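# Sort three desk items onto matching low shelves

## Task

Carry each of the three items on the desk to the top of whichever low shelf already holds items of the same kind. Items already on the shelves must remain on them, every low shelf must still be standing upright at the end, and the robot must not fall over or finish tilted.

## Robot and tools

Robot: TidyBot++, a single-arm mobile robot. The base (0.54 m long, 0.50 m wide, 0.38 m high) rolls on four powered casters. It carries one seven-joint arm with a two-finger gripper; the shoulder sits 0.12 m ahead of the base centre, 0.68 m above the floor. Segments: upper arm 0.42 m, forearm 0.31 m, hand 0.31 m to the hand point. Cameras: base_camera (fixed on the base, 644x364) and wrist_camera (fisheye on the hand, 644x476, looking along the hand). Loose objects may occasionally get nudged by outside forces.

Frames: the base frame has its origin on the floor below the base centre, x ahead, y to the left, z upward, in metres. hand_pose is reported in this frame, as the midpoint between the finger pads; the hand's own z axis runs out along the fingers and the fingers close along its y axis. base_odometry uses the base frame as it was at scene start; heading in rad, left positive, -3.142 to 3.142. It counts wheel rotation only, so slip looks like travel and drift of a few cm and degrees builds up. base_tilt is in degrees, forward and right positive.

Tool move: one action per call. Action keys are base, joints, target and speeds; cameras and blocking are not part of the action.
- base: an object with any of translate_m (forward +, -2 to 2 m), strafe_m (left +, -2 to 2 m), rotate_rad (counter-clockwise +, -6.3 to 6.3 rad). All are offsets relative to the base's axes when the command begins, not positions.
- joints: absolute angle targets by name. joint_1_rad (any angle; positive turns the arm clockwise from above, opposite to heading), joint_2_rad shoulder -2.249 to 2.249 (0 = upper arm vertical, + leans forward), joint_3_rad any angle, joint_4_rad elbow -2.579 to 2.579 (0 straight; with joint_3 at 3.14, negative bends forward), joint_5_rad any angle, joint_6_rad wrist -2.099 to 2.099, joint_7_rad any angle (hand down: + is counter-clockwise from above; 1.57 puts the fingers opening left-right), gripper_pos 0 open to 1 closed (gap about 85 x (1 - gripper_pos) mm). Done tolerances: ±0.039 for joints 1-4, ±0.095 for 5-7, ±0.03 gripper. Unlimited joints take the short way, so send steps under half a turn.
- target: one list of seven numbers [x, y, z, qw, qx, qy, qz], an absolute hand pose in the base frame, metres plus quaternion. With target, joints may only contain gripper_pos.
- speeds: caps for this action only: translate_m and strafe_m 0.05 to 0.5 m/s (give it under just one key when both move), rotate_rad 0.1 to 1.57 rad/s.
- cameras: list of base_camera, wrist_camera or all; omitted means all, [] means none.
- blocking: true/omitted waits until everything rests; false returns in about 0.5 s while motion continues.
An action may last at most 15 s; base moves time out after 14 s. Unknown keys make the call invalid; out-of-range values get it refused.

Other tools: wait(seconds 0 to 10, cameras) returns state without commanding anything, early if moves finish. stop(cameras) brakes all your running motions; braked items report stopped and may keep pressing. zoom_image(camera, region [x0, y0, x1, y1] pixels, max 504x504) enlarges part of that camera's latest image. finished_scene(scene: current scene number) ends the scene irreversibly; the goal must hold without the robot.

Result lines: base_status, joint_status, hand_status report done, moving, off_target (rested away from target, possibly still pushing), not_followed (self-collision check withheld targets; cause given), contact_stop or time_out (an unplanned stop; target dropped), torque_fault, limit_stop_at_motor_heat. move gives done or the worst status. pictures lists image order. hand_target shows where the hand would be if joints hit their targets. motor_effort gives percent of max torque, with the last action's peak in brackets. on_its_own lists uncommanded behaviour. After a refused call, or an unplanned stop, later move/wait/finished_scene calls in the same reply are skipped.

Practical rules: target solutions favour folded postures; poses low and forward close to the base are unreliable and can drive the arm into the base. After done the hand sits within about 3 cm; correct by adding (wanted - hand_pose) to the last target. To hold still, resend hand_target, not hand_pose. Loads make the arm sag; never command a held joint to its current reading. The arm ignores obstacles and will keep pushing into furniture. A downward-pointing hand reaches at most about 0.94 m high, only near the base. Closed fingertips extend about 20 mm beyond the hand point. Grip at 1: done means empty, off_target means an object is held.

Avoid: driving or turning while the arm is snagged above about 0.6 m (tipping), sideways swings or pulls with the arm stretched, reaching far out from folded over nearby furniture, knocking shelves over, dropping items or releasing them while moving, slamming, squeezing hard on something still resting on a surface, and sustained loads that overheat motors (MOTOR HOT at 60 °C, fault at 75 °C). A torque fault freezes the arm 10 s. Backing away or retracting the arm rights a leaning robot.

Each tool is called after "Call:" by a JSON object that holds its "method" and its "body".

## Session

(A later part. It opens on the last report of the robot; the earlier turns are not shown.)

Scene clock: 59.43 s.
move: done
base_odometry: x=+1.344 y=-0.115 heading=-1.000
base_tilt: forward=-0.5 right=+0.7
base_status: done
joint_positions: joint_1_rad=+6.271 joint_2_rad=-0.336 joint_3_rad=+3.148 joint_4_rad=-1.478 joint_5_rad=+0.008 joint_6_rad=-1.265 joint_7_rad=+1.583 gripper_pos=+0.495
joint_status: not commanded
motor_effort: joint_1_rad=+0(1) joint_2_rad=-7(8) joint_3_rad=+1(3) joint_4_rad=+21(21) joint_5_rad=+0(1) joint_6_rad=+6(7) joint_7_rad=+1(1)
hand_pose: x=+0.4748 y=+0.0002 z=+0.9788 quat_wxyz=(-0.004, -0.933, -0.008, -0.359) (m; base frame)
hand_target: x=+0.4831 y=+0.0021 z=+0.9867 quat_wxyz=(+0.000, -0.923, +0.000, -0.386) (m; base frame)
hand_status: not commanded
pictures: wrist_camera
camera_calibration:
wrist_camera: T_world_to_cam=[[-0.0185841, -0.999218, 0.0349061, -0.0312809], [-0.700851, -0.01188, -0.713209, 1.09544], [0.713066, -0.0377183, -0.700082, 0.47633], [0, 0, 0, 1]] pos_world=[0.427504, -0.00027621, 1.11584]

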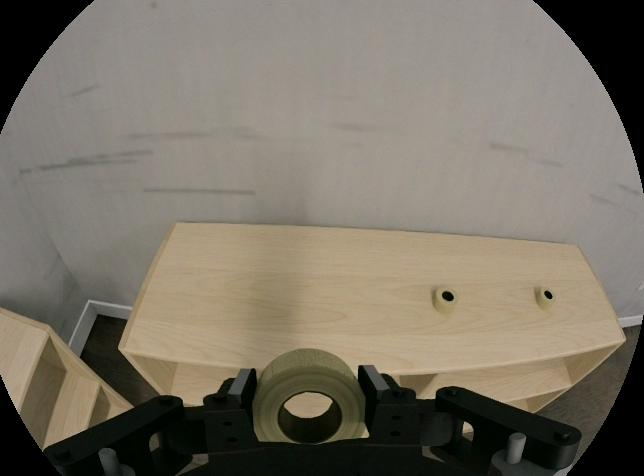

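Call:
{"method": "move", "body": {"base": {"translate_m": 0.28}, "speeds": {"translate_m": 0.3}, "cameras": []}}

Call:
{"method": "move", "body": {"target": [0.59, 0.0, 0.78, 0, 1, 0, 0], "cameras": ["wrist_camera"]}}

Call:
{"method": "move", "body": {"target": [0.59, 0.0, 0.68, 0, 1, 0, 0], "cameras": ["wrist_camera"]}}

Scene clock: 61.87 s.
move: done
base_odometry: x=+1.495 y=-0.351 heading=-1.000
base_tilt: forward=-0.5 right=+0.8
base_status: done
joint_positions: joint_1_rad=+6.271 joint_2_rad=-0.344 joint_3_rad=+3.148 joint_4_rad=-1.479 joint_5_rad=+0.008 joint_6_rad=-1.262 joint_7_rad=+1.583 gripper_pos=+0.495
joint_status: not commanded
motor_effort: joint_1_rad=+1(1) joint_2_rad=-7(10) joint_3_rad=+1(2) joint_4_rad=+20(21) joint_5_rad=+0(1) joint_6_rad=+6(7) joint_7_rad=+1(1)
hand_pose: x=+0.4731 y=+0.0002 z=+0.9816 quat_wxyz=(-0.004, -0.931, -0.008, -0.364) (m; base frame)
hand_target: x=+0.4831 y=+0.0021 z=+0.9867 quat_wxyz=(+0.000, -0.923, +0.000, -0.386) (m; base frame)
hand_status: not commanded
pictures: none
No camera images: "cameras" was empty.

Scene clock: 64.13 s.
move: done
base_odometry: x=+1.495 y=-0.351 heading=-1.000
base_tilt: forward=-0.5 right=+0.8
base_status: not commanded
joint_positions: joint_1_rad=+6.271 joint_2_rad=+0.371 joint_3_rad=+3.152 joint_4_rad=-1.141 joint_5_rad=+0.008 joint_6_rad=-1.566 joint_7_rad=+1.583 gripper_pos=+0.495
joint_status: not commanded
motor_effort: joint_1_rad=+0(1) joint_2_rad=-30(33) joint_3_rad=+1(1) joint_4_rad=+18(21) joint_5_rad=+1(1) joint_6_rad=+1(7) joint_7_rad=+1(1)
hand_pose: x=+0.6052 y=+0.0004 z=+0.7816 quat_wxyz=(-0.006, -0.999, -0.007, -0.032) (m; base frame)
hand_target: x=+0.5900 y=+0.0000 z=+0.7800 quat_wxyz=(+0.000, -1.000, +0.000, +0.000) (m; base frame)
hand_status: done (0.015 m and 3.8 deg from the pose sent, 0.233 m and 42.7 deg at the start)
pictures: wrist_camera
camera_calibration:
wrist_camera: T_world_to_cam=[[0.00438077, -0.998845, 0.0478445, -0.0457724], [-0.992441, -0.0102108, -0.1223, 0.76086], [0.122648, -0.046947, -0.991339, 0.830357], [0, 0, 0, 1]] pos_world=[0.653467, 0.00103226, 0.918408]

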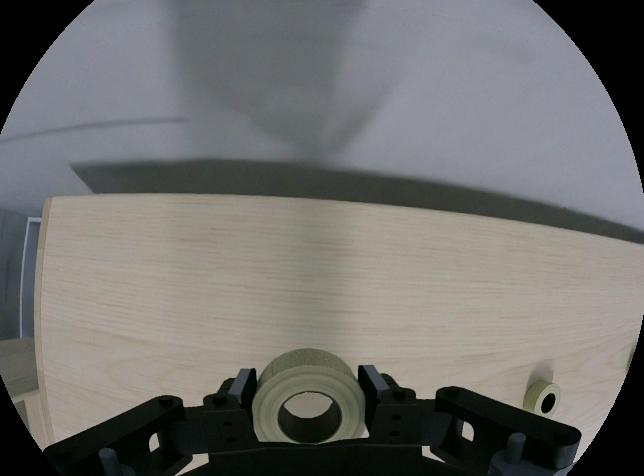

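Scene clock: 65.50 s.
move: done
base_odometry: x=+1.495 y=-0.351 heading=-1.000
base_tilt: forward=-0.5 right=+0.8
base_status: not commanded
joint_positions: joint_1_rad=+6.271 joint_2_rad=+0.392 joint_3_rad=+3.152 joint_4_rad=-1.394 joint_5_rad=+0.008 joint_6_rad=-1.388 joint_7_rad=+1.583 gripper_pos=+0.495
joint_status: not commanded
motor_effort: joint_1_rad=+0(1) joint_2_rad=-31(32) joint_3_rad=+0(1) joint_4_rad=+18(19) joint_5_rad=+0(1) joint_6_rad=+0(1) joint_7_rad=+1(1)
hand_pose: x=+0.5768 y=+0.0001 z=+0.6923 quat_wxyz=(-0.006, -1.000, -0.008, +0.016) (m; base frame)
hand_target: x=+0.5900 y=+0.0000 z=+0.6800 quat_wxyz=(+0.000, -1.000, +0.000, +0.000) (m; base frame)
hand_status: done (0.018 m and 2.2 deg from the pose sent, 0.103 m and 3.8 deg at the start)
pictures: wrist_camera
camera_calibration:
wrist_camera: T_world_to_cam=[[0.0101369, -0.998819, 0.0475159, -0.0448802], [-0.999581, -0.0114102, -0.0266017, 0.659533], [0.0271125, -0.0472264, -0.998516, 0.805377], [0, 0, 0, 1]] pos_world=[0.637876, 0.000733279, 0.82386]

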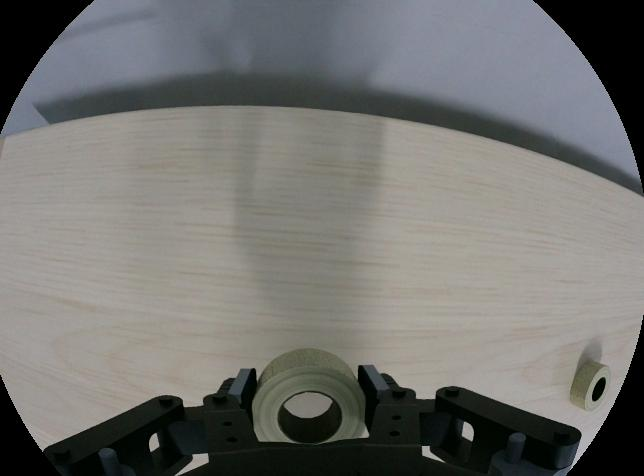

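Call:
{"method": "move", "body": {"target": [0.59, 0.0, 0.645, 0, 1, 0, 0], "cameras": ["wrist_camera"]}}

Call:
{"method": "move", "body": {"target": [0.59, 0.0, 0.633, 0, 1, 0, 0], "cameras": ["wrist_camera"]}}

Scene clock: 67.07 s.
move: done
base_odometry: x=+1.495 y=-0.351 heading=-1.000
base_tilt: forward=-0.5 right=+0.8
base_status: not commanded
joint_positions: joint_1_rad=+6.271 joint_2_rad=+0.418 joint_3_rad=+3.152 joint_4_rad=-1.474 joint_5_rad=+0.008 joint_6_rad=-1.285 joint_7_rad=+1.583 gripper_pos=+0.495
joint_status: not commanded
motor_effort: joint_1_rad=+0(1) joint_2_rad=-31(32) joint_3_rad=+0(1) joint_4_rad=+17(18) joint_5_rad=+0(1) joint_6_rad=+0(1) joint_7_rad=+1(1)
hand_pose: x=+0.5775 y=+0.0000 z=+0.6562 quat_wxyz=(-0.006, -1.000, -0.009, +0.017) (m; base frame)
hand_target: x=+0.5900 y=+0.0000 z=+0.6450 quat_wxyz=(+0.000, -1.000, +0.000, +0.000) (m; base frame)
hand_status: done (0.017 m and 2.3 deg from the pose sent, 0.049 m and 2.2 deg at the start)
pictures: wrist_camera
camera_calibration:
wrist_camera: T_world_to_cam=[[0.0111072, -0.998809, 0.0475118, -0.0436853], [-0.999608, -0.0123126, -0.025153, 0.658352], [0.0257081, -0.0472138, -0.998554, 0.770137], [0, 0, 0, 1]] pos_world=[0.63878, 0.000833812, 0.787659]

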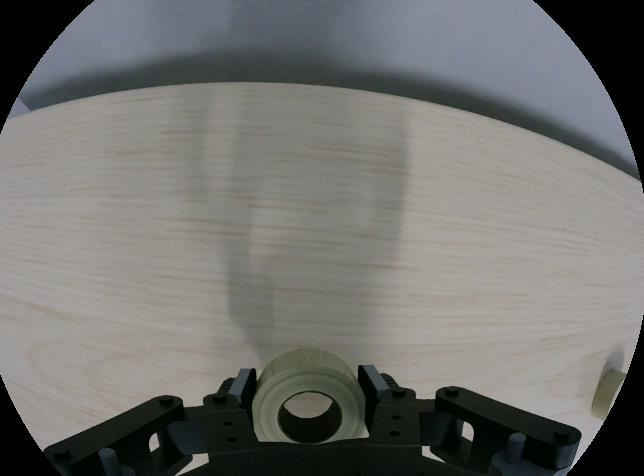

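Scene clock: 67.73 s.
move: done
base_odometry: x=+1.495 y=-0.351 heading=-1.000
base_tilt: forward=-0.5 right=+0.8
base_status: not commanded
joint_positions: joint_1_rad=+6.271 joint_2_rad=+0.424 joint_3_rad=+3.152 joint_4_rad=-1.497 joint_5_rad=+0.008 joint_6_rad=-1.246 joint_7_rad=+1.583 gripper_pos=+0.495
joint_status: not commanded
motor_effort: joint_1_rad=+0(1) joint_2_rad=-31(32) joint_3_rad=+0(1) joint_4_rad=+17(18) joint_5_rad=+0(1) joint_6_rad=+0(0) joint_7_rad=+1(1)
hand_pose: x=+0.5794 y=+0.0000 z=+0.6462 quat_wxyz=(-0.006, -1.000, -0.009, +0.013) (m; base frame)
hand_target: x=+0.5900 y=+0.0000 z=+0.6330 quat_wxyz=(+0.000, -1.000, +0.000, +0.000) (m; base frame)
hand_status: done (0.017 m and 1.9 deg from the pose sent, 0.026 m and 2.3 deg at the start)
pictures: wrist_camera
camera_calibration:
wrist_camera: T_world_to_cam=[[0.0110003, -0.99881, 0.0475164, -0.0431781], [-0.999347, -0.0126164, -0.0338477, 0.665505], [0.034407, -0.047113, -0.998297, 0.754872], [0, 0, 0, 1]] pos_world=[0.639572, 0.000833892, 0.778163]

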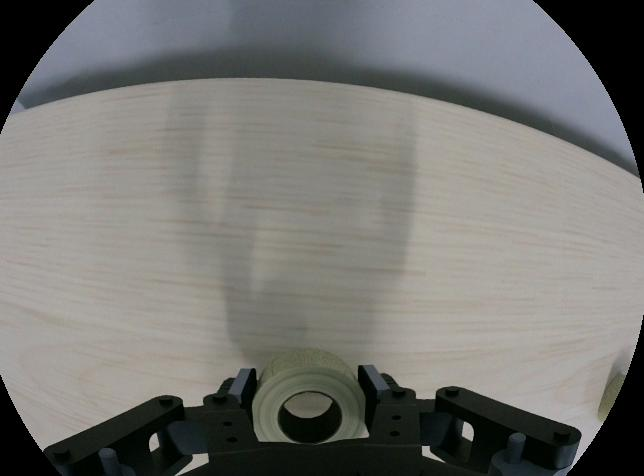

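Call:
{"method": "move", "body": {"target": [0.59, 0.0, 0.627, 0, 1, 0, 0], "cameras": []}}

Call:
{"method": "move", "body": {"target": [0.59, 0.0, 0.621, 0, 1, 0, 0], "cameras": []}}

Call:
{"method": "move", "body": {"target": [0.59, 0.0, 0.615, 0, 1, 0, 0], "cameras": ["wrist_camera"]}}

Scene clock: 68.50 s.
move: done
base_odometry: x=+1.495 y=-0.351 heading=-1.000
base_tilt: forward=-0.5 right=+0.8
base_status: not commanded
joint_positions: joint_1_rad=+6.271 joint_2_rad=+0.427 joint_3_rad=+3.152 joint_4_rad=-1.508 joint_5_rad=+0.008 joint_6_rad=-1.228 joint_7_rad=+1.583 gripper_pos=+0.495
joint_status: not commanded
motor_effort: joint_1_rad=+0(1) joint_2_rad=-30(32) joint_3_rad=+1(1) joint_4_rad=+17(18) joint_5_rad=+1(1) joint_6_rad=+0(1) joint_7_rad=+1(1)
hand_pose: x=+0.5803 y=+0.0000 z=+0.6416 quat_wxyz=(-0.006, -1.000, -0.009, +0.011) (m; base frame)
hand_target: x=+0.5900 y=+0.0000 z=+0.6270 quat_wxyz=(+0.000, -1.000, +0.000, +0.000) (m; base frame)
hand_status: done (0.018 m and 1.7 deg from the pose sent, 0.022 m and 1.9 deg at the start)
pictures: none
No camera images: "cameras" was empty.

Scene clock: 69.10 s.
move: done
base_odometry: x=+1.495 y=-0.351 heading=-1.000
base_tilt: forward=-0.5 right=+0.8
base_status: not commanded
joint_positions: joint_1_rad=+6.271 joint_2_rad=+0.432 joint_3_rad=+3.152 joint_4_rad=-1.519 joint_5_rad=+0.008 joint_6_rad=-1.211 joint_7_rad=+1.583 gripper_pos=+0.495
joint_status: not commanded
motor_effort: joint_1_rad=+0(1) joint_2_rad=-30(32) joint_3_rad=+0(1) joint_4_rad=+17(17) joint_5_rad=+1(1) joint_6_rad=+0(0) joint_7_rad=+1(1)
hand_pose: x=+0.5809 y=+0.0000 z=+0.6359 quat_wxyz=(-0.006, -1.000, -0.009, +0.010) (m; base frame)
hand_target: x=+0.5900 y=+0.0000 z=+0.6210 quat_wxyz=(+0.000, -1.000, +0.000, +0.000) (m; base frame)
hand_status: done (0.017 m and 1.7 deg from the pose sent, 0.023 m and 1.7 deg at the start)
pictures: none
No camera images: "cameras" was empty.

Scene clock: 69.63 s.
move: done
base_odometry: x=+1.495 y=-0.351 heading=-1.000
base_tilt: forward=-0.5 right=+0.8
base_status: not commanded
joint_positions: joint_1_rad=+6.271 joint_2_rad=+0.436 joint_3_rad=+3.152 joint_4_rad=-1.530 joint_5_rad=+0.008 joint_6_rad=-1.194 joint_7_rad=+1.583 gripper_pos=+0.495
joint_status: not commanded
motor_effort: joint_1_rad=+0(1) joint_2_rad=-27(32) joint_3_rad=+0(1) joint_4_rad=+15(17) joint_5_rad=+0(1) joint_6_rad=+0(1) joint_7_rad=+1(1)
hand_pose: x=+0.5813 y=+0.0000 z=+0.6312 quat_wxyz=(-0.006, -1.000, -0.009, +0.009) (m; base frame)
hand_target: x=+0.5900 y=+0.0000 z=+0.6150 quat_wxyz=(+0.000, -1.000, +0.000, +0.000) (m; base frame)
hand_status: done (0.018 m and 1.6 deg from the pose sent, 0.023 m and 1.7 deg at the start)
pictures: wrist_camera
camera_calibration:
wrist_camera: T_world_to_cam=[[0.0111263, -0.998809, 0.0475111, -0.0425757], [-0.999043, -0.0131138, -0.0417275, 0.67173], [0.0423009, -0.0470014, -0.997999, 0.735086], [0, 0, 0, 1]] pos_world=[0.640466, 0.000834078, 0.763668]

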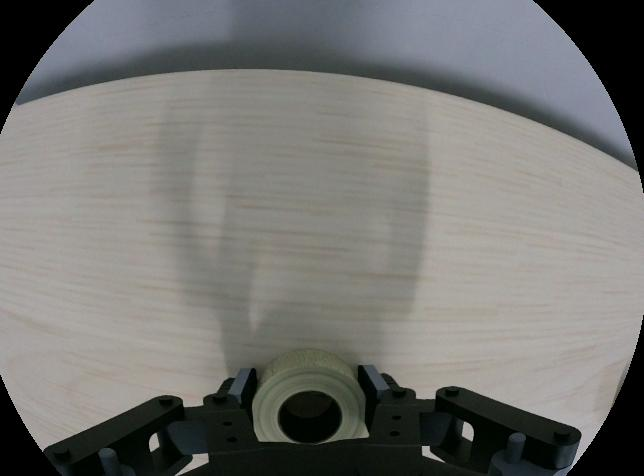

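Call:
{"method": "move", "body": {"joints": {"gripper_pos": 0.35}, "cameras": ["wrist_camera"]}}

Scene clock: 70.60 s.
move: done
base_odometry: x=+1.495 y=-0.351 heading=-1.000
base_tilt: forward=-0.5 right=+0.7
base_status: not commanded
joint_positions: joint_1_rad=+6.271 joint_2_rad=+0.441 joint_3_rad=+3.152 joint_4_rad=-1.532 joint_5_rad=+0.008 joint_6_rad=-1.194 joint_7_rad=+1.583 gripper_pos=+0.350
joint_status: all done
motor_effort: joint_1_rad=+0(1) joint_2_rad=-30(32) joint_3_rad=+0(1) joint_4_rad=+16(17) joint_5_rad=+0(1) joint_6_rad=+0(1) joint_7_rad=+1(1)
hand_pose: x=+0.5801 y=+0.0000 z=+0.6278 quat_wxyz=(-0.006, -1.000, -0.009, +0.013) (m; base frame)
hand_target: x=+0.5900 y=+0.0000 z=+0.6150 quat_wxyz=(+0.000, -1.000, +0.000, +0.000) (m; base frame)
hand_status: not commanded
pictures: wrist_camera
camera_calibration:
wrist_camera: T_world_to_cam=[[0.0115084, -0.998804, 0.0475225, -0.0426413], [-0.999352, -0.0131097, -0.0335216, 0.665339], [0.0341045, -0.047106, -0.998308, 0.73668], [0, 0, 0, 1]] pos_world=[0.640274, 0.000834185, 0.759763]

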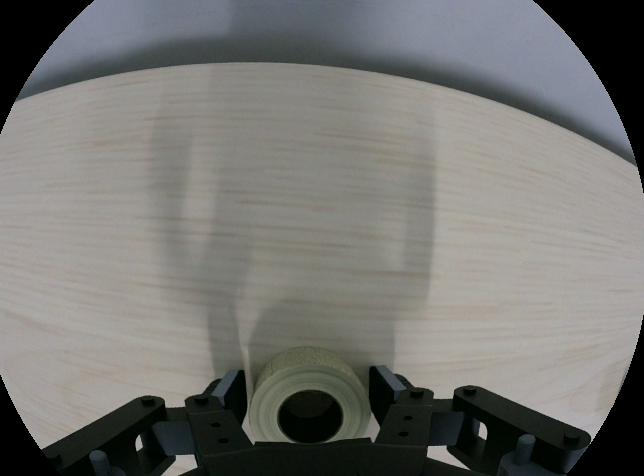

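Call:
{"method": "move", "body": {"target": [0.57, 0.0, 0.80, 0, 1, 0, 0], "cameras": ["wrist_camera"]}}

Call:
{"method": "move", "body": {"joints": {"joint_1_rad":0,"joint_2_rad": -0.35, "joint_3_rad":3.14,"joint_4_rad": -1.5,"joint_5_rad":0, "joint_6_rad": -1.2,"joint_7_rad":1.57, "gripper_pos":0}, "base": {"translate_m": -0.3}, "cameras": ["wrist_camera"]}}

Call:
{"method": "move", "body": {"base": {"rotate_rad": -1.57}, "cameras": []}}

Call:
{"method": "move", "body": {"base": {"translate_m": 1.9, "strafe_m":-1.25}, "cameras": ["wrist_camera"]}}

Scene clock: 74.30 s.
move: done
base_odometry: x=+1.495 y=-0.351 heading=-1.000
base_tilt: forward=-0.5 right=+0.8
base_status: not commanded
joint_positions: joint_1_rad=+6.271 joint_2_rad=+0.342 joint_3_rad=+3.152 joint_4_rad=-1.144 joint_5_rad=+0.008 joint_6_rad=-1.608 joint_7_rad=+1.583 gripper_pos=+0.350
joint_status: not commanded
motor_effort: joint_1_rad=+0(1) joint_2_rad=-27(34) joint_3_rad=+1(1) joint_4_rad=+18(18) joint_5_rad=+0(1) joint_6_rad=+0(1) joint_7_rad=+1(1)
hand_pose: x=+0.5885 y=+0.0003 z=+0.7940 quat_wxyz=(-0.006, -1.000, -0.007, -0.024) (m; base frame)
hand_target: x=+0.5700 y=+0.0000 z=+0.8000 quat_wxyz=(+0.000, -1.000, +0.000, +0.000) (m; base frame)
hand_status: done (0.019 m and 3.0 deg from the pose sent, 0.172 m and 1.9 deg at the start)
pictures: wrist_camera
camera_calibration:
wrist_camera: T_world_to_cam=[[0.0046083, -0.998859, 0.0475282, -0.0463189], [-0.994154, -0.00970325, -0.107532, 0.735072], [0.107871, -0.0467548, -0.993065, 0.854783], [0, 0, 0, 1]] pos_world=[0.638782, 0.00083176, 0.9301]

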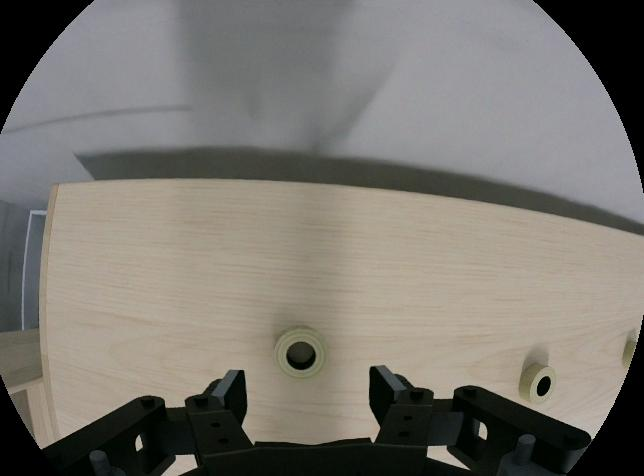

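Scene clock: 76.50 s.
move: done
base_odometry: x=+1.333 y=-0.098 heading=-1.000
base_tilt: forward=-0.5 right=+0.8
base_status: done
joint_positions: joint_1_rad=+6.272 joint_2_rad=-0.348 joint_3_rad=+3.153 joint_4_rad=-1.476 joint_5_rad=+0.008 joint_6_rad=-1.267 joint_7_rad=+1.583 gripper_pos=+0.000
joint_status: all done
motor_effort: joint_1_rad=+0(4) joint_2_rad=-6(33) joint_3_rad=+1(2) joint_4_rad=+20(20) joint_5_rad=+1(2) joint_6_rad=+6(7) joint_7_rad=+1(2)
hand_pose: x=+0.4711 y=-0.0020 z=+0.9838 quat_wxyz=(-0.004, -0.931, -0.005, -0.365) (m; base frame)
hand_target: x=+0.4831 y=+0.0021 z=+0.9867 quat_wxyz=(+0.000, -0.923, +0.000, -0.386) (m; base frame)
hand_status: not commanded
pictures: wrist_camera
camera_calibration:
wrist_camera: T_world_to_cam=[[-0.0238828, -0.999165, 0.0331603, -0.0294413], [-0.69202, -0.00741527, -0.72184, 1.10069], [0.721483, -0.0401871, -0.691265, 0.469762], [0, 0, 0, 1]] pos_world=[0.422073, -0.00237637, 1.12023]

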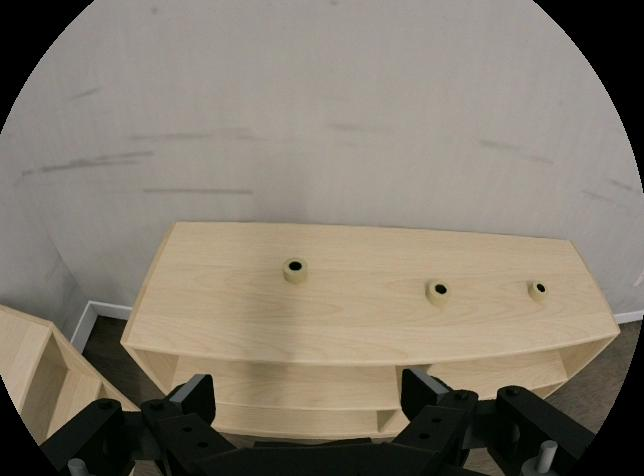

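Scene clock: 78.80 s.
move: done
base_odometry: x=+1.333 y=-0.098 heading=-2.569
base_tilt: forward=-0.5 right=+0.8
base_status: done
joint_positions: joint_1_rad=+6.276 joint_2_rad=-0.348 joint_3_rad=+3.151 joint_4_rad=-1.477 joint_5_rad=+0.008 joint_6_rad=-1.261 joint_7_rad=+1.583 gripper_pos=+0.000
joint_status: not commanded
motor_effort: joint_1_rad=+0(2) joint_2_rad=-6(9) joint_3_rad=+1(4) joint_4_rad=+20(21) joint_5_rad=+0(1) joint_6_rad=+6(6) joint_7_rad=+1(1)
hand_pose: x=+0.4724 y=-0.0027 z=+0.9846 quat_wxyz=(-0.005, -0.930, -0.004, -0.367) (m; base frame)
hand_target: x=+0.4831 y=+0.0021 z=+0.9867 quat_wxyz=(+0.000, -0.923, +0.000, -0.386) (m; base frame)
hand_status: not commanded
pictures: none
No camera images: "cameras" was empty.

Scene clock: 84.77 s.
move: done
base_odometry: x=-0.941 y=-0.077 heading=-2.570
base_tilt: forward=-0.5 right=+0.8
base_status: done
joint_positions: joint_1_rad=+6.276 joint_2_rad=-0.349 joint_3_rad=+3.151 joint_4_rad=-1.478 joint_5_rad=+0.008 joint_6_rad=-1.260 joint_7_rad=+1.583 gripper_pos=+0.000
joint_status: not commanded
motor_effort: joint_1_rad=+0(1) joint_2_rad=-6(10) joint_3_rad=+1(3) joint_4_rad=+20(21) joint_5_rad=+0(1) joint_6_rad=+6(7) joint_7_rad=+1(1)
hand_pose: x=+0.4721 y=-0.0026 z=+0.9845 quat_wxyz=(-0.005, -0.930, -0.004, -0.367) (m; base frame)
hand_target: x=+0.4831 y=+0.0021 z=+0.9867 quat_wxyz=(+0.000, -0.923, +0.000, -0.386) (m; base frame)
hand_status: not commanded
pictures: wrist_camera
camera_calibration:
wrist_camera: T_world_to_cam=[[-0.0262605, -0.999094, 0.0334997, -0.0293279], [-0.6881, -0.00624282, -0.725589, 1.10373], [0.72514, -0.0421055, -0.687313, 0.463975], [0, 0, 0, 1]] pos_world=[0.422259, -0.0028751, 1.12073]

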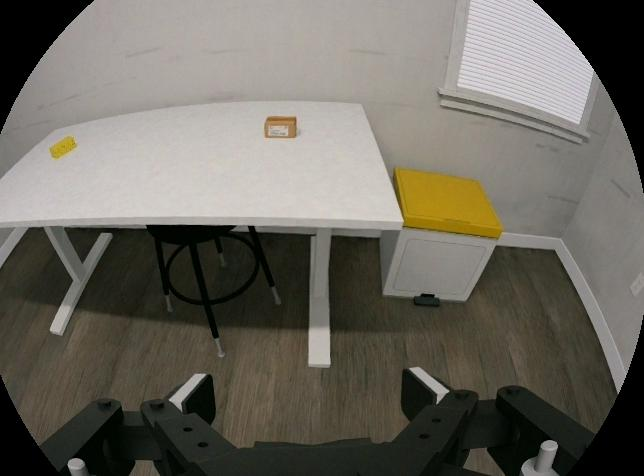

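Call:
{"method": "move", "body": {"base": {"translate_m": 0.66, "strafe_m":0.05}, "speeds": {"translate_m": 0.3}, "cameras": []}}

Call:
{"method": "move", "body": {"target": [0.68, 0.0, 0.86, 0, 1, 0, 0], "cameras": ["wrist_camera"]}}

Scene clock: 88.33 s.
move: done
base_odometry: x=-1.469 y=-0.476 heading=-2.570
base_tilt: forward=-0.5 right=+0.8
base_status: done
joint_positions: joint_1_rad=+6.276 joint_2_rad=-0.348 joint_3_rad=+3.151 joint_4_rad=-1.479 joint_5_rad=+0.008 joint_6_rad=-1.259 joint_7_rad=+1.583 gripper_pos=+0.000
joint_status: not commanded
motor_effort: joint_1_rad=+0(1) joint_2_rad=-6(10) joint_3_rad=+1(2) joint_4_rad=+20(21) joint_5_rad=+0(1) joint_6_rad=+6(7) joint_7_rad=+1(1)
hand_pose: x=+0.4725 y=-0.0026 z=+0.9840 quat_wxyz=(-0.005, -0.930, -0.004, -0.367) (m; base frame)
hand_target: x=+0.4831 y=+0.0021 z=+0.9867 quat_wxyz=(+0.000, -0.923, +0.000, -0.386) (m; base frame)
hand_status: not commanded
pictures: none
No camera images: "cameras" was empty.

Scene clock: 98.93 s.
move: time_out
base_odometry: x=-1.469 y=-0.476 heading=-2.570
base_tilt: forward=-0.5 right=+0.8
base_status: not commanded
joint_positions: joint_1_rad=+6.280 joint_2_rad=+0.722 joint_3_rad=+3.176 joint_4_rad=-0.179 joint_5_rad=-0.010 joint_6_rad=-2.042 joint_7_rad=+1.583 gripper_pos=+0.000
joint_status: not commanded
motor_effort: joint_1_rad=+0(1) joint_2_rad=-38(50) joint_3_rad=+0(1) joint_4_rad=+16(21) joint_5_rad=+0(2) joint_6_rad=+1(7) joint_7_rad=+1(1)
hand_pose: x=+0.7052 y=-0.0046 z=+0.8870 quat_wxyz=(-0.009, -0.995, +0.002, -0.099) (m; base frame)
hand_target: x=+0.7039 y=-0.0045 z=+0.8849 quat_wxyz=(-0.009, -0.995, +0.002, -0.095) (m; base frame)
hand_status: time_out (0.037 m and 11.4 deg from the pose sent, 0.242 m and 43.1 deg at the start; a joint's target at an end of its range on 258 of 300 steps)
pictures: wrist_camera
camera_calibration:
wrist_camera: T_world_to_cam=[[-0.0195175, -0.998481, 0.0515192, -0.0426378], [-0.967112, 0.00578388, -0.254284, 0.972069], [0.2536, -0.0547879, -0.965756, 0.807238], [0, 0, 0, 1]] pos_world=[0.734552, -0.00396857, 1.02897]

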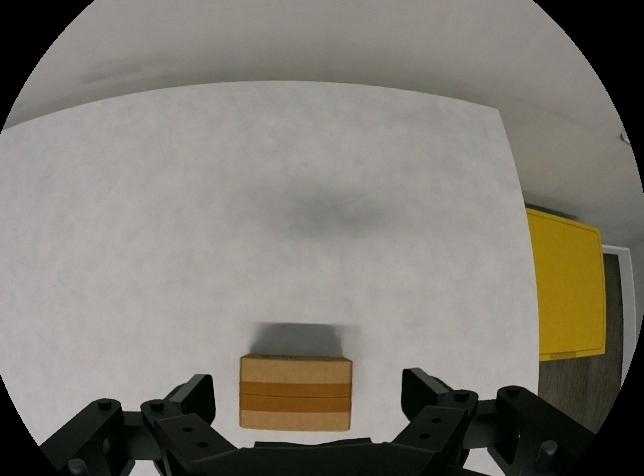

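Call:
{"method": "move", "body": {"joints": {"joint_7_rad": 0.0}, "cameras": []}}

Call:
{"method": "move", "body": {"target": [0.69, 0.0, 0.81, 0, 0.7071, -0.7071, 0], "cameras": ["wrist_camera"]}}

Scene clock: 101.77 s.
move: done
base_odometry: x=-1.469 y=-0.476 heading=-2.570
base_tilt: forward=-0.5 right=+0.8
base_status: not commanded
joint_positions: joint_1_rad=+6.280 joint_2_rad=+0.722 joint_3_rad=+3.176 joint_4_rad=-0.179 joint_5_rad=-0.010 joint_6_rad=-2.042 joint_7_rad=+0.052 gripper_pos=+0.000
joint_status: all done
motor_effort: joint_1_rad=+0(1) joint_2_rad=-38(39) joint_3_rad=+0(1) joint_4_rad=+15(16) joint_5_rad=+0(1) joint_6_rad=+1(2) joint_7_rad=+1(2)
hand_pose: x=+0.7052 y=-0.0046 z=+0.8870 quat_wxyz=(+0.062, -0.716, +0.691, -0.077) (m; base frame)
hand_target: x=+0.7039 y=-0.0045 z=+0.8849 quat_wxyz=(+0.061, -0.699, +0.709, -0.073) (m; base frame)
hand_status: not commanded
pictures: none
No camera images: "cameras" was empty.

Scene clock: 103.00 s.
move: done
base_odometry: x=-1.469 y=-0.476 heading=-2.570
base_tilt: forward=-0.5 right=+0.8
base_status: not commanded
joint_positions: joint_1_rad=+6.252 joint_2_rad=+0.729 joint_3_rad=+3.339 joint_4_rad=-0.390 joint_5_rad=-0.094 joint_6_rad=-2.042 joint_7_rad=+0.052 gripper_pos=+0.000
joint_status: not commanded
motor_effort: joint_1_rad=+1(1) joint_2_rad=-38(40) joint_3_rad=+1(2) joint_4_rad=+16(17) joint_5_rad=+1(1) joint_6_rad=+0(2) joint_7_rad=+1(1)
hand_pose: x=+0.6773 y=-0.0189 z=+0.8220 quat_wxyz=(-0.022, -0.699, +0.715, -0.010) (m; base frame)
hand_target: x=+0.6900 y=+0.0000 z=+0.8100 quat_wxyz=(+0.000, -0.707, +0.707, +0.000) (m; base frame)
hand_status: done (0.026 m and 3.1 deg from the pose sent, 0.079 m and 11.6 deg at the start)
pictures: wrist_camera
camera_calibration:
wrist_camera: T_world_to_cam=[[-0.998135, 0.0326685, 0.0515768, 0.628121], [0.0270971, 0.994077, -0.105249, 0.151527], [-0.0547096, -0.103655, -0.993108, 0.981125], [0, 0, 0, 1]] pos_world=[0.676521, -0.0694508, 0.957914]

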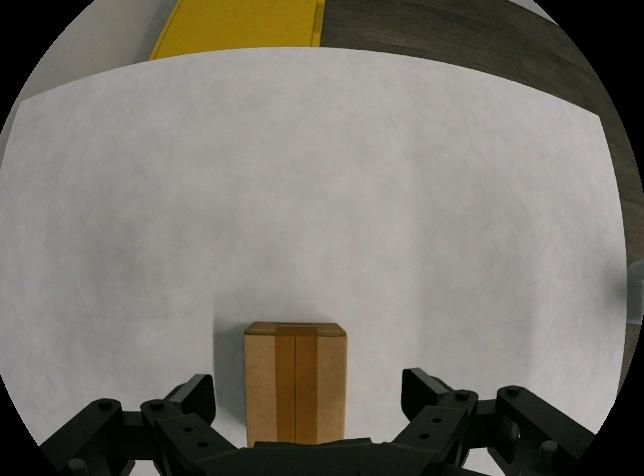

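Call:
{"method": "move", "body": {"target": [0.695, 0.014, 0.785, 0, 0.7071, -0.7071, 0], "cameras": ["wrist_camera"]}}

Scene clock: 104.37 s.
move: done
base_odometry: x=-1.469 y=-0.476 heading=-2.570
base_tilt: forward=-0.5 right=+0.7
base_status: not commanded
joint_positions: joint_1_rad=+6.204 joint_2_rad=+0.729 joint_3_rad=+3.361 joint_4_rad=-0.519 joint_5_rad=-0.100 joint_6_rad=-1.959 joint_7_rad=+0.052 gripper_pos=+0.000
joint_status: not commanded
motor_effort: joint_1_rad=+0(1) joint_2_rad=-39(41) joint_3_rad=+2(2) joint_4_rad=+17(17) joint_5_rad=+1(2) joint_6_rad=-1(1) joint_7_rad=+1(1)
hand_pose: x=+0.6792 y=-0.0019 z=+0.7856 quat_wxyz=(-0.038, -0.706, +0.707, +0.004) (m; base frame)
hand_target: x=+0.6950 y=+0.0140 z=+0.7850 quat_wxyz=(+0.000, -0.707, +0.707, +0.000) (m; base frame)
hand_status: done (0.022 m and 4.3 deg from the pose sent, 0.053 m and 3.1 deg at the start)
pictures: wrist_camera
camera_calibration:
wrist_camera: T_world_to_cam=[[-0.995458, 0.0129154, 0.0943177, 0.595822], [0.00273301, 0.994223, -0.107299, 0.148929], [-0.0951586, -0.106554, -0.989743, 0.971751], [0, 0, 0, 1]] pos_world=[0.685179, -0.0522199, 0.921567]

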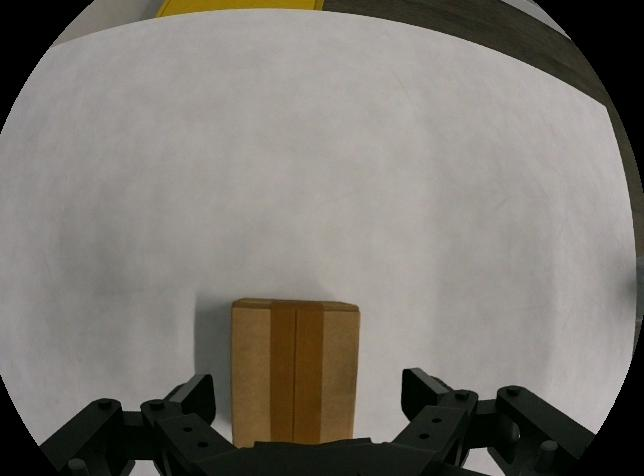

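Call:
{"method": "move", "body": {"target": [0.702, 0.014, 0.748, 0, 0.7071, -0.7071, 0], "cameras": ["wrist_camera"]}}

Scene clock: 105.70 s.
move: done
base_odometry: x=-1.469 y=-0.476 heading=-2.570
base_tilt: forward=-0.5 right=+0.7
base_status: not commanded
joint_positions: joint_1_rad=+6.186 joint_2_rad=+0.725 joint_3_rad=+3.385 joint_4_rad=-0.661 joint_5_rad=-0.107 joint_6_rad=-1.832 joint_7_rad=+0.052 gripper_pos=+0.000
joint_status: not commanded
motor_effort: joint_1_rad=+0(1) joint_2_rad=-40(42) joint_3_rad=+2(2) joint_4_rad=+17(18) joint_5_rad=+0(2) joint_6_rad=-1(2) joint_7_rad=+1(1)
hand_pose: x=+0.6859 y=-0.0041 z=+0.7463 quat_wxyz=(-0.042, -0.701, +0.712, +0.005) (m; base frame)
hand_target: x=+0.7020 y=+0.0140 z=+0.7480 quat_wxyz=(+0.000, -0.707, +0.707, +0.000) (m; base frame)
hand_status: done (0.024 m and 4.9 deg from the pose sent, 0.047 m and 4.3 deg at the start)
pictures: wrist_camera
camera_calibration:
wrist_camera: T_world_to_cam=[[-0.994511, 0.0257042, 0.101424, 0.600385], [0.0143235, 0.993675, -0.111381, 0.141984], [-0.103645, -0.109317, -0.988589, 0.938078], [0, 0, 0, 1]] pos_world=[0.692284, -0.0539709, 0.882294]

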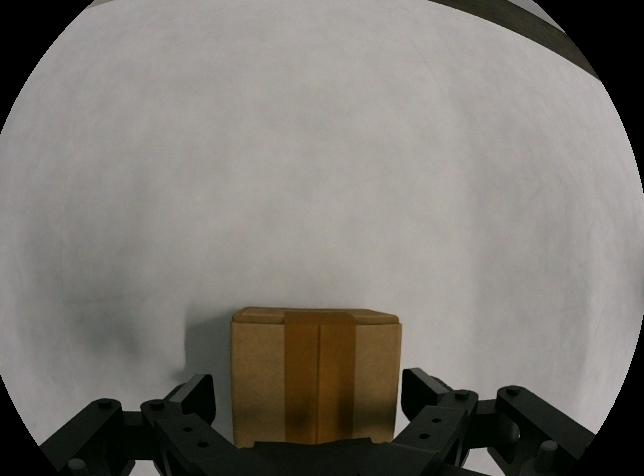

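Call:
{"method": "move", "body": {"target": [0.697, 0.014, 0.745, 0, 0.7071, -0.7071, 0], "cameras": []}}

Call:
{"method": "move", "body": {"joints": {"gripper_pos": 0.3}, "cameras": ["wrist_camera"]}}

Call:
{"method": "move", "body": {"joints": {"gripper_pos": 0.6}, "cameras": ["wrist_camera"]}}

Scene clock: 106.93 s.
move: done
base_odometry: x=-1.469 y=-0.476 heading=-2.570
base_tilt: forward=-0.5 right=+0.8
base_status: not commanded
joint_positions: joint_1_rad=+6.177 joint_2_rad=+0.709 joint_3_rad=+3.390 joint_4_rad=-0.710 joint_5_rad=-0.107 joint_6_rad=-1.801 joint_7_rad=+0.052 gripper_pos=+0.000
joint_status: not commanded
motor_effort: joint_1_rad=+1(1) joint_2_rad=-38(40) joint_3_rad=+2(2) joint_4_rad=+17(17) joint_5_rad=+0(2) joint_6_rad=-1(1) joint_7_rad=+1(1)
hand_pose: x=+0.6820 y=-0.0034 z=+0.7407 quat_wxyz=(-0.042, -0.701, +0.712, +0.006) (m; base frame)
hand_target: x=+0.6970 y=+0.0140 z=+0.7450 quat_wxyz=(+0.000, -0.707, +0.707, +0.000) (m; base frame)
hand_status: done (0.023 m and 5.0 deg from the pose sent, 0.021 m and 4.9 deg at the start)
pictures: none
No camera images: "cameras" was empty.

Scene clock: 107.63 s.
move: done
base_odometry: x=-1.469 y=-0.476 heading=-2.570
base_tilt: forward=-0.5 right=+0.8
base_status: not commanded
joint_positions: joint_1_rad=+6.177 joint_2_rad=+0.708 joint_3_rad=+3.390 joint_4_rad=-0.710 joint_5_rad=-0.107 joint_6_rad=-1.799 joint_7_rad=+0.052 gripper_pos=+0.299
joint_status: all done
motor_effort: joint_1_rad=+0(1) joint_2_rad=-41(41) joint_3_rad=+2(2) joint_4_rad=+17(17) joint_5_rad=+1(1) joint_6_rad=-1(2) joint_7_rad=+1(1)
hand_pose: x=+0.6826 y=-0.0035 z=+0.7413 quat_wxyz=(-0.041, -0.701, +0.712, +0.005) (m; base frame)
hand_target: x=+0.6970 y=+0.0140 z=+0.7450 quat_wxyz=(+0.000, -0.707, +0.707, +0.000) (m; base frame)
hand_status: not commanded
pictures: wrist_camera
camera_calibration:
wrist_camera: T_world_to_cam=[[-0.994631, 0.02762, 0.099735, 0.598951], [0.0164363, 0.993655, -0.111262, 0.139326], [-0.102175, -0.109025, -0.988774, 0.932086], [0, 0, 0, 1]] pos_world=[0.688681, -0.0533642, 0.877388]

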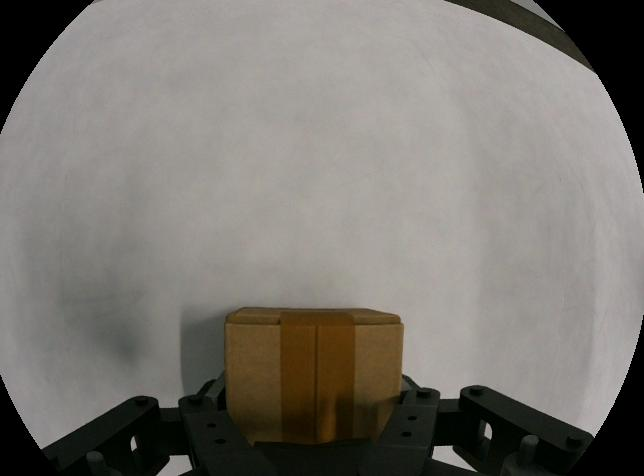

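Scene clock: 108.33 s.
move: off_target
base_odometry: x=-1.469 y=-0.476 heading=-2.570
base_tilt: forward=-0.5 right=+0.8
base_status: not commanded
joint_positions: joint_1_rad=+6.177 joint_2_rad=+0.705 joint_3_rad=+3.390 joint_4_rad=-0.711 joint_5_rad=-0.107 joint_6_rad=-1.799 joint_7_rad=+0.052 gripper_pos=+0.341
joint_status: gripper_pos off_target (ended at +0.341, target +0.600)
motor_effort: joint_1_rad=+0(1) joint_2_rad=-40(40) joint_3_rad=+2(2) joint_4_rad=+18(18) joint_5_rad=+1(1) joint_6_rad=-1(1) joint_7_rad=+1(1)
hand_pose: x=+0.6823 y=-0.0035 z=+0.7425 quat_wxyz=(-0.040, -0.701, +0.712, +0.004) (m; base frame)
hand_target: x=+0.6970 y=+0.0140 z=+0.7450 quat_wxyz=(+0.000, -0.707, +0.707, +0.000) (m; base frame)
hand_status: not commanded
pictures: wrist_camera
camera_calibration:
wrist_camera: T_world_to_cam=[[-0.994829, 0.0276898, 0.0977209, 0.600145], [0.0167712, 0.993697, -0.110834, 0.138964], [-0.100174, -0.108622, -0.989023, 0.932056], [0, 0, 0, 1]] pos_world=[0.688078, -0.0534643, 0.87858]

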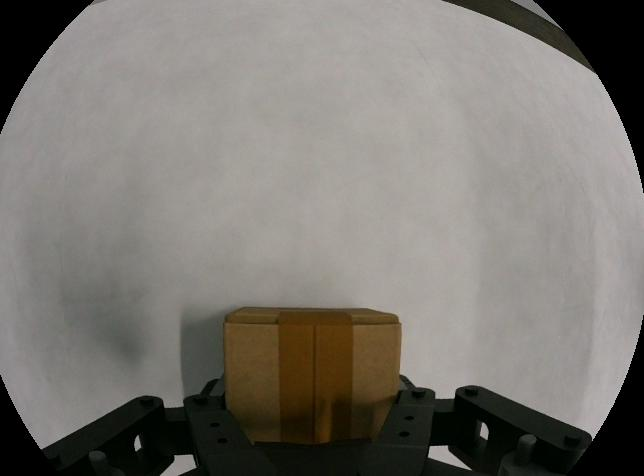

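Call:
{"method": "move", "body": {"joints": {"gripper_pos": 0.8}, "target": [0.690, 0.012, 0.80, 0, 0.7071, -0.7071, 0], "cameras": ["wrist_camera"]}}

Call:
{"method": "move", "body": {"target": [0.60, 0.0, 0.87, 0, 0.7071, -0.7071, 0], "cameras": ["wrist_camera"]}}

Scene clock: 109.87 s.
move: off_target
base_odometry: x=-1.469 y=-0.476 heading=-2.570
base_tilt: forward=-0.5 right=+0.7
base_status: not commanded
joint_positions: joint_1_rad=+6.189 joint_2_rad=+0.706 joint_3_rad=+3.390 joint_4_rad=-0.500 joint_5_rad=-0.107 joint_6_rad=-1.885 joint_7_rad=+0.052 gripper_pos=+0.341
joint_status: gripper_pos off_target (ended at +0.341, target +0.800)
motor_effort: joint_1_rad=+0(1) joint_2_rad=-40(42) joint_3_rad=+2(2) joint_4_rad=+18(19) joint_5_rad=+1(2) joint_6_rad=+0(1) joint_7_rad=+1(1)
hand_pose: x=+0.7037 y=-0.0029 z=+0.8053 quat_wxyz=(-0.002, -0.705, +0.708, -0.044) (m; base frame)
hand_target: x=+0.6900 y=+0.0120 z=+0.8000 quat_wxyz=(+0.000, -0.707, +0.707, +0.000) (m; base frame)
hand_status: done (0.021 m and 5.0 deg from the pose sent, 0.060 m and 4.7 deg at the start)
pictures: wrist_camera
camera_calibration:
wrist_camera: T_world_to_cam=[[-0.999648, 0.011358, -0.0239753, 0.716671], [0.0142139, 0.992363, -0.122528, 0.156162], [0.0224005, -0.122825, -0.992175, 0.912674], [0, 0, 0, 1]] pos_world=[0.693755, -0.0510102, 0.941849]

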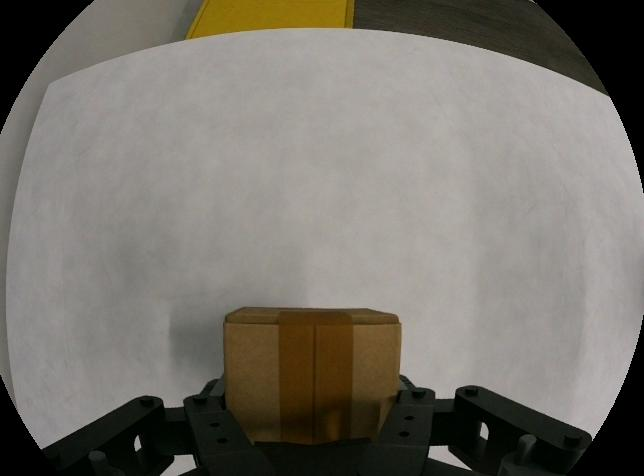

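Scene clock: 111.43 s.
move: done
base_odometry: x=-1.469 y=-0.476 heading=-2.570
base_tilt: forward=-0.5 right=+0.7
base_status: not commanded
joint_positions: joint_1_rad=+6.182 joint_2_rad=+0.477 joint_3_rad=+3.405 joint_4_rad=-0.673 joint_5_rad=-0.107 joint_6_rad=-1.926 joint_7_rad=+0.052 gripper_pos=+0.341
joint_status: not commanded
motor_effort: joint_1_rad=+0(1) joint_2_rad=-33(42) joint_3_rad=+2(2) joint_4_rad=+18(19) joint_5_rad=+0(1) joint_6_rad=+1(1) joint_7_rad=+1(1)
hand_pose: x=+0.6220 y=-0.0106 z=+0.8750 quat_wxyz=(+0.017, -0.694, +0.719, -0.036) (m; base frame)
hand_target: x=+0.6000 y=+0.0000 z=+0.8700 quat_wxyz=(+0.000, -0.707, +0.707, +0.000) (m; base frame)
hand_status: done (0.025 m and 5.0 deg from the pose sent, 0.122 m and 5.0 deg at the start)
pictures: wrist_camera
camera_calibration:
wrist_camera: T_world_to_cam=[[-0.998304, 0.0432443, -0.0389733, 0.649381], [0.0464344, 0.995294, -0.0850554, 0.120735], [0.0351117, -0.0867209, -0.995614, 0.978089], [0, 0, 0, 1]] pos_world=[0.608331, -0.063428, 1.00938]

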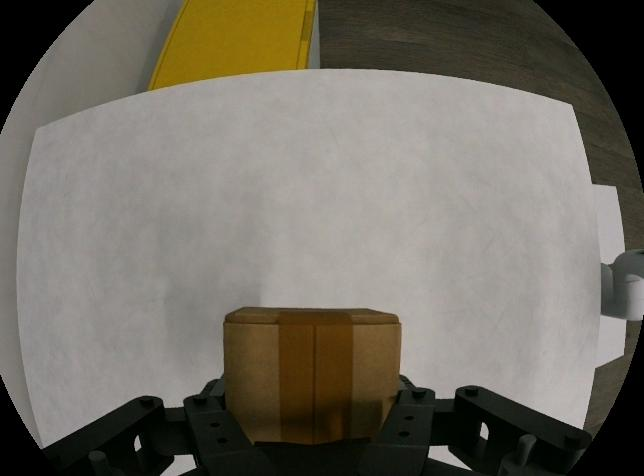

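Call:
{"method": "move", "body": {"base": {"translate_m": -0.6}, "cameras": []}}

Call:
{"method": "move", "body": {"joints": {"joint_1_rad":0,"joint_2_rad": -0.35, "joint_3_rad":3.14,"joint_4_rad": -1.5,"joint_5_rad":0, "joint_6_rad": -1.2,"joint_7_rad":1.57}, "base": {"rotate_rad": -1.661}, "cameras": []}}

Call:
{"method": "move", "body": {"base": {"translate_m": 0.541, "strafe_m":-1.575}, "cameras": ["wrist_camera"]}}

Scene clock: 114.27 s.
move: done
base_odometry: x=-0.964 y=-0.151 heading=-2.570
base_tilt: forward=-0.5 right=+0.8
base_status: done
joint_positions: joint_1_rad=+6.176 joint_2_rad=+0.473 joint_3_rad=+3.407 joint_4_rad=-0.676 joint_5_rad=-0.107 joint_6_rad=-1.934 joint_7_rad=+0.052 gripper_pos=+0.341
joint_status: not commanded
motor_effort: joint_1_rad=+1(4) joint_2_rad=-33(37) joint_3_rad=+2(3) joint_4_rad=+17(18) joint_5_rad=+1(1) joint_6_rad=+0(2) joint_7_rad=+1(1)
hand_pose: x=+0.6181 y=-0.0083 z=+0.8762 quat_wxyz=(+0.015, -0.695, +0.718, -0.034) (m; base frame)
hand_target: x=+0.6000 y=+0.0000 z=+0.8700 quat_wxyz=(+0.000, -0.707, +0.707, +0.000) (m; base frame)
hand_status: not commanded
pictures: none
No camera images: "cameras" was empty.

Scene clock: 116.83 s.
move: done
base_odometry: x=-0.964 y=-0.151 heading=+2.053
base_tilt: forward=-0.5 right=+0.8
base_status: done
joint_positions: joint_1_rad=+6.271 joint_2_rad=-0.336 joint_3_rad=+3.162 joint_4_rad=-1.481 joint_5_rad=-0.067 joint_6_rad=-1.272 joint_7_rad=+1.514 gripper_pos=+0.341
joint_status: all done
motor_effort: joint_1_rad=+1(5) joint_2_rad=-7(36) joint_3_rad=+1(4) joint_4_rad=+21(22) joint_5_rad=-1(3) joint_6_rad=+6(7) joint_7_rad=+1(1)
hand_pose: x=+0.4730 y=+0.0168 z=+0.9771 quat_wxyz=(+0.045, -0.934, +0.029, -0.354) (m; base frame)
hand_target: x=+0.4831 y=+0.0021 z=+0.9867 quat_wxyz=(+0.000, -0.923, +0.000, -0.386) (m; base frame)
hand_status: not commanded
pictures: none
No camera images: "cameras" was empty.

Scene clock: 120.70 s.
move: done
base_odometry: x=+0.180 y=+1.059 heading=+2.052
base_tilt: forward=-0.5 right=+0.8
base_status: done
joint_positions: joint_1_rad=+6.273 joint_2_rad=-0.337 joint_3_rad=+3.152 joint_4_rad=-1.482 joint_5_rad=-0.061 joint_6_rad=-1.268 joint_7_rad=+1.516 gripper_pos=+0.341
joint_status: not commanded
motor_effort: joint_1_rad=+0(2) joint_2_rad=-7(9) joint_3_rad=+1(4) joint_4_rad=+21(22) joint_5_rad=+0(2) joint_6_rad=+6(7) joint_7_rad=+1(1)
hand_pose: x=+0.4734 y=+0.0186 z=+0.9773 quat_wxyz=(+0.042, -0.933, +0.024, -0.355) (m; base frame)
hand_target: x=+0.4831 y=+0.0021 z=+0.9867 quat_wxyz=(+0.000, -0.923, +0.000, -0.386) (m; base frame)
hand_status: not commanded
pictures: wrist_camera
camera_calibration:
wrist_camera: T_world_to_cam=[[-0.0452068, -0.996258, -0.073661, 0.105767], [-0.70536, 0.0840477, -0.703849, 1.08481], [0.707406, 0.0201388, -0.70652, 0.484934], [0, 0, 0, 1]] pos_world=[0.426915, 0.00442993, 1.11395]

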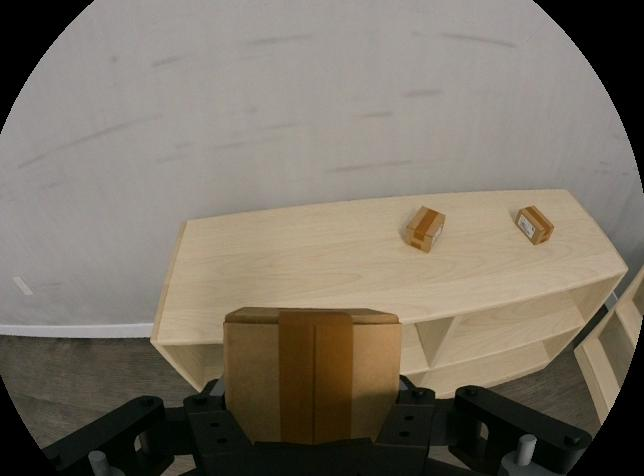

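Call:
{"method": "move", "body": {"base": {"translate_m": 0.34}, "speeds": {"translate_m": 0.3}, "cameras": []}}

Call:
{"method": "move", "body": {"target": [0.59, 0.04, 0.78, 0, 1, 0, 0], "cameras": ["wrist_camera"]}}

Call:
{"method": "move", "body": {"target": [0.59, 0.04, 0.65, 0, 1, 0, 0], "cameras": ["wrist_camera"]}}

Scene clock: 123.43 s.
move: done
base_odometry: x=+0.023 y=+1.360 heading=+2.052
base_tilt: forward=-0.5 right=+0.8
base_status: done
joint_positions: joint_1_rad=+6.273 joint_2_rad=-0.342 joint_3_rad=+3.152 joint_4_rad=-1.483 joint_5_rad=-0.061 joint_6_rad=-1.265 joint_7_rad=+1.516 gripper_pos=+0.341
joint_status: not commanded
motor_effort: joint_1_rad=+1(1) joint_2_rad=-7(11) joint_3_rad=+1(2) joint_4_rad=+21(22) joint_5_rad=-1(1) joint_6_rad=+6(7) joint_7_rad=+1(1)
hand_pose: x=+0.4725 y=+0.0186 z=+0.9791 quat_wxyz=(+0.042, -0.932, +0.024, -0.359) (m; base frame)
hand_target: x=+0.4831 y=+0.0021 z=+0.9867 quat_wxyz=(+0.000, -0.923, +0.000, -0.386) (m; base frame)
hand_status: not commanded
pictures: none
No camera images: "cameras" was empty.

Scene clock: 125.73 s.
move: done
base_odometry: x=+0.023 y=+1.360 heading=+2.052
base_tilt: forward=-0.5 right=+0.8
base_status: not commanded
joint_positions: joint_1_rad=+6.204 joint_2_rad=+0.380 joint_3_rad=+3.152 joint_4_rad=-1.136 joint_5_rad=-0.061 joint_6_rad=-1.569 joint_7_rad=+1.516 gripper_pos=+0.341
joint_status: not commanded
motor_effort: joint_1_rad=+1(1) joint_2_rad=-32(33) joint_3_rad=+0(1) joint_4_rad=+19(21) joint_5_rad=-1(1) joint_6_rad=+1(7) joint_7_rad=+1(1)
hand_pose: x=+0.6041 y=+0.0546 z=+0.7793 quat_wxyz=(+0.030, -0.999, -0.008, -0.026) (m; base frame)
hand_target: x=+0.5900 y=+0.0400 z=+0.7800 quat_wxyz=(+0.000, -1.000, +0.000, +0.000) (m; base frame)
hand_status: done (0.020 m and 4.7 deg from the pose sent, 0.232 m and 42.4 deg at the start)
pictures: wrist_camera
camera_calibration:
wrist_camera: T_world_to_cam=[[0.00842278, -0.999669, -0.0243085, 0.0622901], [-0.993701, -0.00565104, -0.111918, 0.752364], [0.111744, 0.025098, -0.99342, 0.83502], [0, 0, 0, 1]] pos_world=[0.653792, 0.0455638, 0.915243]

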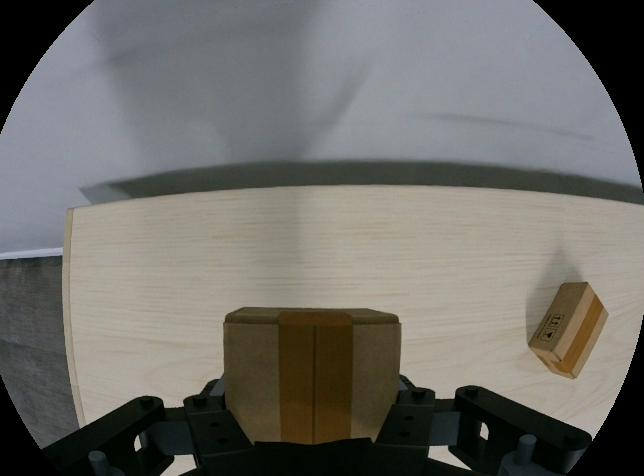

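Scene clock: 127.50 s.
move: done
base_odometry: x=+0.023 y=+1.360 heading=+2.052
base_tilt: forward=-0.5 right=+0.8
base_status: not commanded
joint_positions: joint_1_rad=+6.204 joint_2_rad=+0.422 joint_3_rad=+3.152 joint_4_rad=-1.457 joint_5_rad=-0.061 joint_6_rad=-1.302 joint_7_rad=+1.516 gripper_pos=+0.341
joint_status: not commanded
motor_effort: joint_1_rad=+0(1) joint_2_rad=-31(33) joint_3_rad=+0(1) joint_4_rad=+18(19) joint_5_rad=+0(2) joint_6_rad=+0(1) joint_7_rad=+1(1)
hand_pose: x=+0.5764 y=+0.0516 z=+0.6599 quat_wxyz=(+0.026, -0.999, +0.001, +0.021) (m; base frame)
hand_target: x=+0.5900 y=+0.0400 z=+0.6500 quat_wxyz=(+0.000, -1.000, +0.000, +0.000) (m; base frame)
hand_status: done (0.020 m and 3.8 deg from the pose sent, 0.131 m and 4.7 deg at the start)
pictures: wrist_camera
camera_calibration:
wrist_camera: T_world_to_cam=[[-0.00974517, -0.999838, -0.0151303, 0.061043], [-0.999809, 0.00999861, -0.0167664, 0.651419], [0.016915, 0.014964, -0.999745, 0.778982], [0, 0, 0, 1]] pos_world=[0.638713, 0.0428632, 0.790628]

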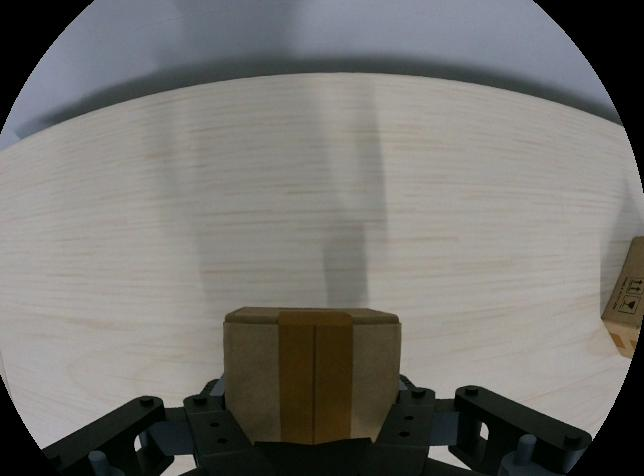

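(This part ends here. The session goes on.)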